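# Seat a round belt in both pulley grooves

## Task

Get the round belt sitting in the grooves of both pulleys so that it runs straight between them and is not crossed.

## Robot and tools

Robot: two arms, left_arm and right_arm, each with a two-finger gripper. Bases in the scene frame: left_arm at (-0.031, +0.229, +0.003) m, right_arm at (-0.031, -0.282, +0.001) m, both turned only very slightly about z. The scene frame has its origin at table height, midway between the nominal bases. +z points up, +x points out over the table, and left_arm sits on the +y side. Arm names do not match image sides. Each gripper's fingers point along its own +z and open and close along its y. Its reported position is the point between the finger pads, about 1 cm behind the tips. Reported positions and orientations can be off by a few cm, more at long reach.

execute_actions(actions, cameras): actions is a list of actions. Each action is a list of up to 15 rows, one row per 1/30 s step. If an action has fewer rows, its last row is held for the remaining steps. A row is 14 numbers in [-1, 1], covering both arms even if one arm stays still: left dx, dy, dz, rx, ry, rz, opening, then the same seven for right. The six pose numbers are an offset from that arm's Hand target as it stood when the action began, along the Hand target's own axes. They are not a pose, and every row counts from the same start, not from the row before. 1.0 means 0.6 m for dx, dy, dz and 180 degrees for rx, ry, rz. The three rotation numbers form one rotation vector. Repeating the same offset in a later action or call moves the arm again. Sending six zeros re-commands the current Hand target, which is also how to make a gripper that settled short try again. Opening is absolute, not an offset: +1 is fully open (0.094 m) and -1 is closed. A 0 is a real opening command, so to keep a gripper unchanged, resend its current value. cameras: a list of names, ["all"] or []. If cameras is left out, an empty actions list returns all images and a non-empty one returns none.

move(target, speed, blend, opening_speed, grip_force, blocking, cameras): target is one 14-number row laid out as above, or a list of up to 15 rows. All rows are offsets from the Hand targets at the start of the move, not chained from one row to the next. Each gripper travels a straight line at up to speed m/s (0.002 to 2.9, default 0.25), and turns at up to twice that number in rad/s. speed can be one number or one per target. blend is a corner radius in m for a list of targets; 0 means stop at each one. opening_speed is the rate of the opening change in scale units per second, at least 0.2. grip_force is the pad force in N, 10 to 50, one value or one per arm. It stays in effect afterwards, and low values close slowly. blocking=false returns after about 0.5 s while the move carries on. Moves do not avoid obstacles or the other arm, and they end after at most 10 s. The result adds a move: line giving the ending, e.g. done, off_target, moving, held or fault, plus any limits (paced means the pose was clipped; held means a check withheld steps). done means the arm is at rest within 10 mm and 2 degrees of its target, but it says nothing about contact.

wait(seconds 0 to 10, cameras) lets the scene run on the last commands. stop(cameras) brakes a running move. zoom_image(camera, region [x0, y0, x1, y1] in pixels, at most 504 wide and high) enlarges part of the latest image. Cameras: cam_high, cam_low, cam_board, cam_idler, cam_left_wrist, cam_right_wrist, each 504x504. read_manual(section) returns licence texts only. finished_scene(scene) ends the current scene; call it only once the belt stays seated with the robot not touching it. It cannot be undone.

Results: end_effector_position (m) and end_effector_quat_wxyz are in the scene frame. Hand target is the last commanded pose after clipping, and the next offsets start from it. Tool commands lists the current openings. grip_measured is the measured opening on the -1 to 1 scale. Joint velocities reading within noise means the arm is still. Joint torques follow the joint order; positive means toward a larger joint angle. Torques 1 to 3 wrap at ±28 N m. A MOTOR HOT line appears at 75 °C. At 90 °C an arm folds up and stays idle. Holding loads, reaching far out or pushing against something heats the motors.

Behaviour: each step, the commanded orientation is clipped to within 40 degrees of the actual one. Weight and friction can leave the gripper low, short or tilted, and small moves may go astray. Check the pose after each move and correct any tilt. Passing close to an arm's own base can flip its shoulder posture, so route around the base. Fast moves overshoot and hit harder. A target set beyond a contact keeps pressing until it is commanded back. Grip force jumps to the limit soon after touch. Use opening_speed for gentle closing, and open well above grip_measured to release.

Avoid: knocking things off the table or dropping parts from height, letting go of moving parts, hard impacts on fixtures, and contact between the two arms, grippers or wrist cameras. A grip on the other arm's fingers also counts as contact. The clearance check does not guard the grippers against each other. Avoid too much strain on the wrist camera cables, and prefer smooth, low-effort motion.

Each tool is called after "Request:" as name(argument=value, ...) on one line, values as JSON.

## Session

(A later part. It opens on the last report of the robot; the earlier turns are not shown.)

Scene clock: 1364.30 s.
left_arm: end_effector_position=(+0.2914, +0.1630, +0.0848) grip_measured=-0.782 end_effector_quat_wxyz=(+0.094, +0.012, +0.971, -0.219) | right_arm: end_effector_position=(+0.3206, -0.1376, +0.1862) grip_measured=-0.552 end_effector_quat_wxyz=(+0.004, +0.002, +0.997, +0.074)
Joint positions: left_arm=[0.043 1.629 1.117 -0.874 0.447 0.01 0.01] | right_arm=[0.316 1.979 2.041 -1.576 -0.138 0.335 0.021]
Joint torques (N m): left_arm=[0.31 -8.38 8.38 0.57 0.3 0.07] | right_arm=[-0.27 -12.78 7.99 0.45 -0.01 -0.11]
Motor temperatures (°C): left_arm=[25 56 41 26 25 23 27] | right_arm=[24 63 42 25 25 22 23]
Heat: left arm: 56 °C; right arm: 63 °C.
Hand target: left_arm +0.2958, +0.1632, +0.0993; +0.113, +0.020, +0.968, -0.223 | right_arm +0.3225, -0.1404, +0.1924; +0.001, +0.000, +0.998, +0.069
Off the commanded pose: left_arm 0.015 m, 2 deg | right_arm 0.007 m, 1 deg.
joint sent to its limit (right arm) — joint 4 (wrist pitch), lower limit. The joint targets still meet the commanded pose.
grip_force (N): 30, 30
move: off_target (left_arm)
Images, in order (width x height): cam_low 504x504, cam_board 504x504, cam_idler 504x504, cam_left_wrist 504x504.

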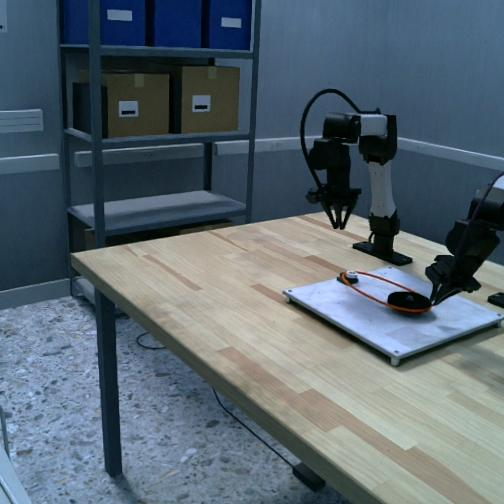

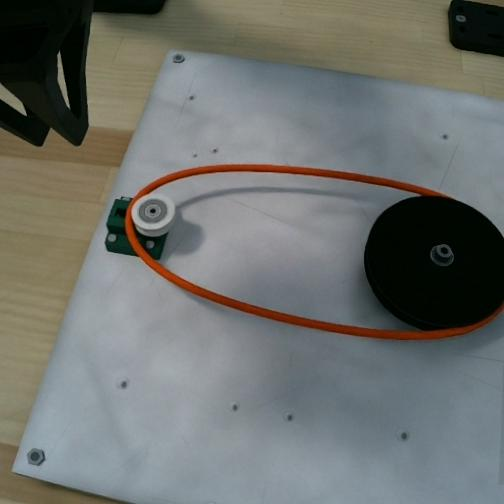

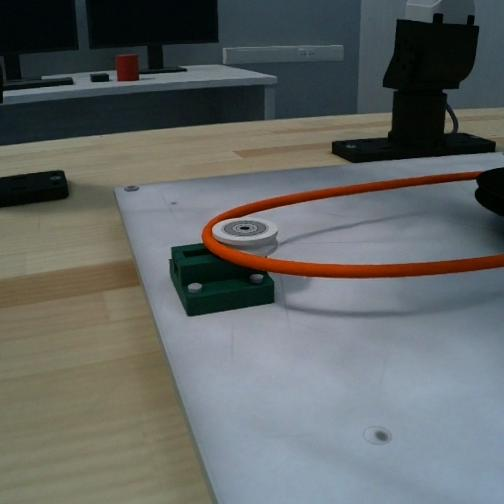

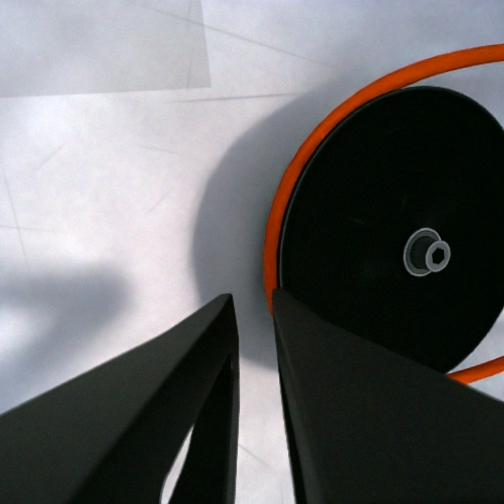

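Looks like it is in the groove, hugging. Withdraw gently.

Request:
move(target=[[0,0.0,-0.04,0,0,0,-0.78,0,0,0,0,0,0,-0.55],[0,0.08,-0.15,0,0,0,-0.78,0,0,-0.05,0,0,0,-0.55]], speed=0.15, cameras=["cam_left_wrist","cam_right_wrist","cam_low","cam_board","cam_idler"])

Request:
zoom_image(camera="cam_low", region=[330, 260, 470, 340])

Request:
zoom_image(camera="cam_left_wrist", region=[150, 0, 504, 354])

Request:
zoom_image(camera="cam_idler", region=[170, 140, 504, 320])

Request:
zoom_image(camera="cam_board", region=[330, 150, 504, 350])

Scene clock: 1378.03 s.
left_arm: end_effector_position=(+0.2786, +0.2461, +0.1541) grip_measured=-0.782 end_effector_quat_wxyz=(+0.111, +0.014, +0.970, -0.217) | right_arm: end_effector_position=(+0.3222, -0.1415, +0.2047) grip_measured=-0.552 end_effector_quat_wxyz=(+0.031, +0.005, +0.996, +0.083)
Joint positions: left_arm=[0.336 1.61 1.375 -1.262 0.488 0.332 0.01] | right_arm=[0.305 1.941 2.06 -1.577 -0.138 0.335 0.021]
Joint torques (N m): left_arm=[-0.01 -5.19 8.39 0.37 0.34 0.07] | right_arm=[-0.44 -14.78 8.09 0.58 -0.08 -0.09]
Motor temperatures (°C): left_arm=[25 56 40 25 25 23 27] | right_arm=[24 63 42 25 25 22 23]
Heat: left arm: 56 °C; right arm: 63 °C.
Hand target: left_arm +0.2810, +0.2456, +0.1576; +0.113, +0.019, +0.968, -0.223 | right_arm +0.3224, -0.1446, +0.2221; +0.001, +0.000, +0.998, +0.069
Off the commanded pose: left_arm 0.004 m, 1 deg | right_arm 0.018 m, 4 deg.
joint sent to its limit (right arm) — joint 4 (wrist pitch), lower limit. The joint targets are off in orientation, not in position.
grip_force (N): 30, 30
move: off_target (right_arm)
Images, in order (width x height): cam_low 504x504, cam_board 504x504, cam_idler 504x504, cam_left_wrist 504x504, cam_right_wrist 504x504.

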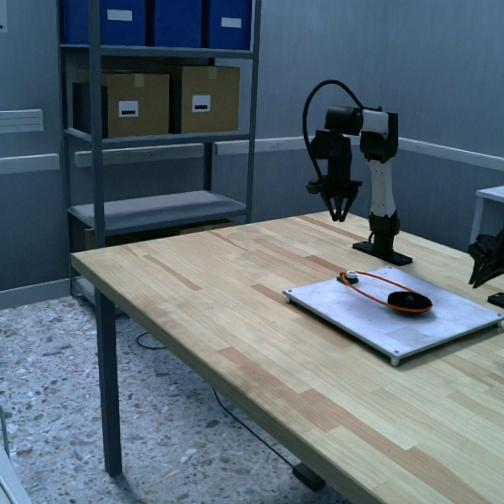

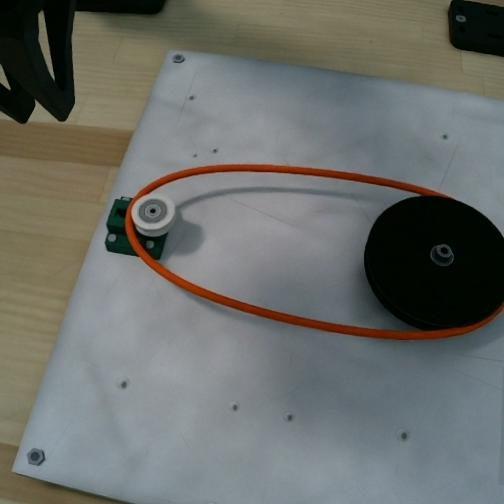

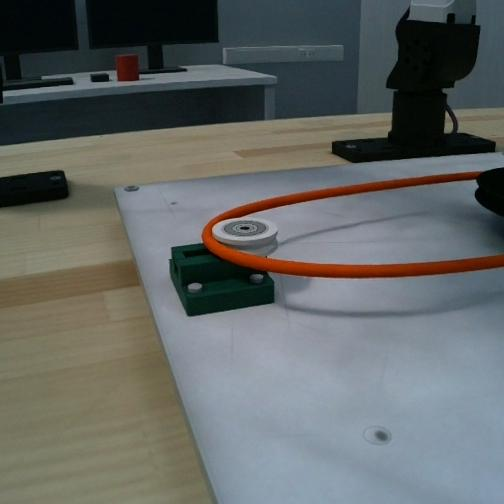

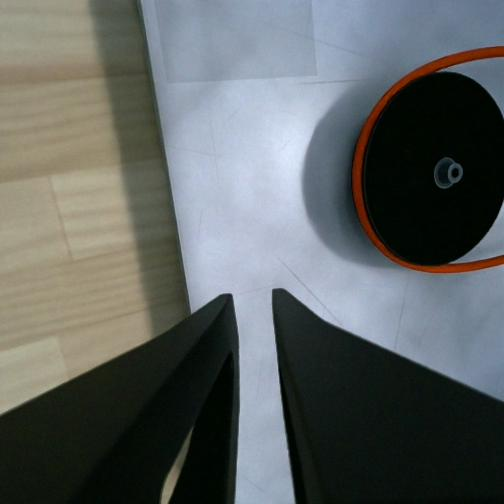

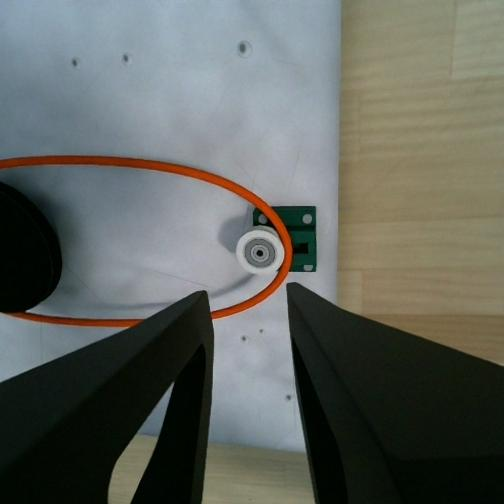

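Scaled by 3.600 from the camera's 504x504 image, which has a finer 720x720 frame.

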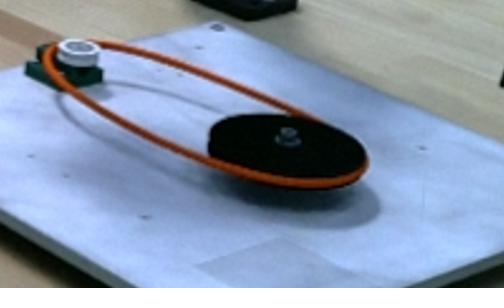

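Scaled by 1.424 from the camera's 504x504 image, which has a finer 720x720 frame.

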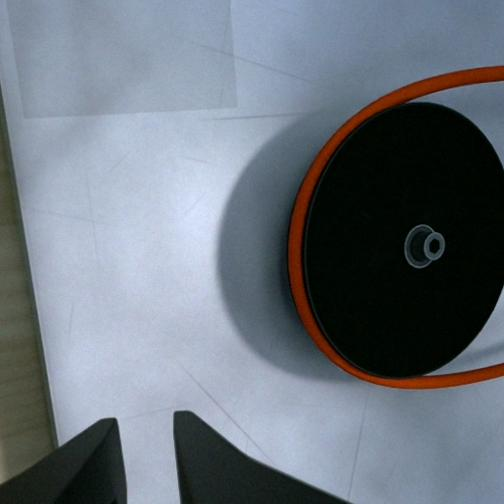

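Scaled by 1.509 from the camera's 504x504 image, which has a finer 720x720 frame.

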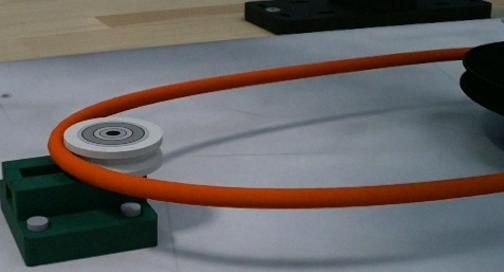

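Scaled by 2.520 from the camera's 504x504 image, which has a finer 720x720 frame.

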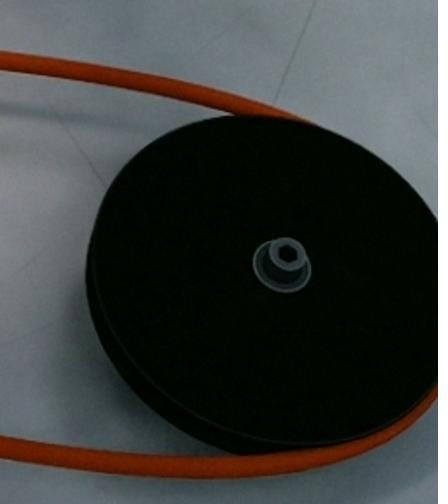

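Request:
zoom_image(camera="cam_right_wrist", region=[200, 180, 340, 320])

Request:
zoom_image(camera="cam_idler", region=[180, 190, 300, 310])

Request:
zoom_image(camera="cam_board", region=[90, 160, 210, 280])

Scaled by 3.600 from the camera's 504x504 image, which has a finer 720x720 frame.

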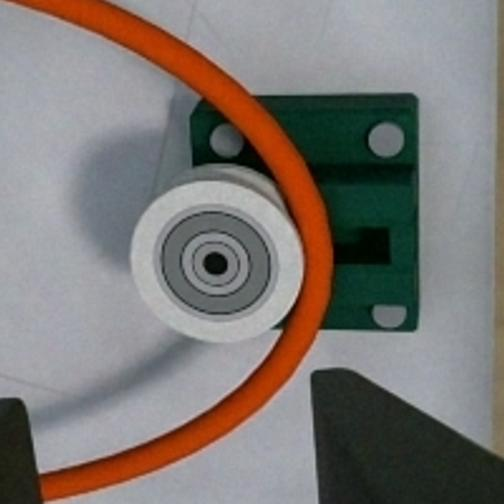

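Scaled by 4.200 from the camera's 504x504 image, which has a finer 720x720 frame.

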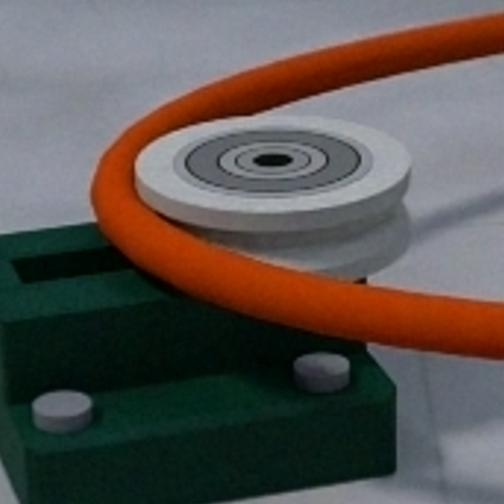

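Scaled by 4.200 from the camera's 504x504 image, which has a finer 720x720 frame.

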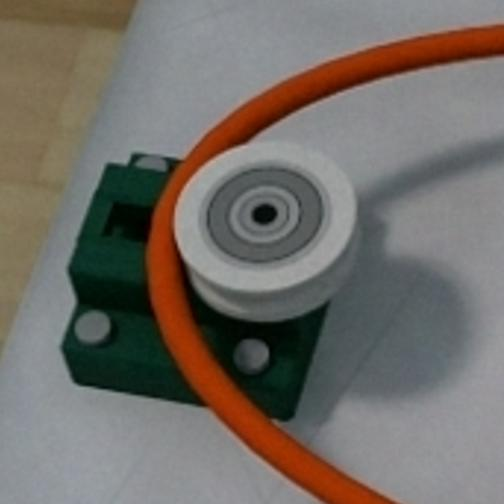

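Request:
finished_scene(scene=1)

The scene is finished: the task was done.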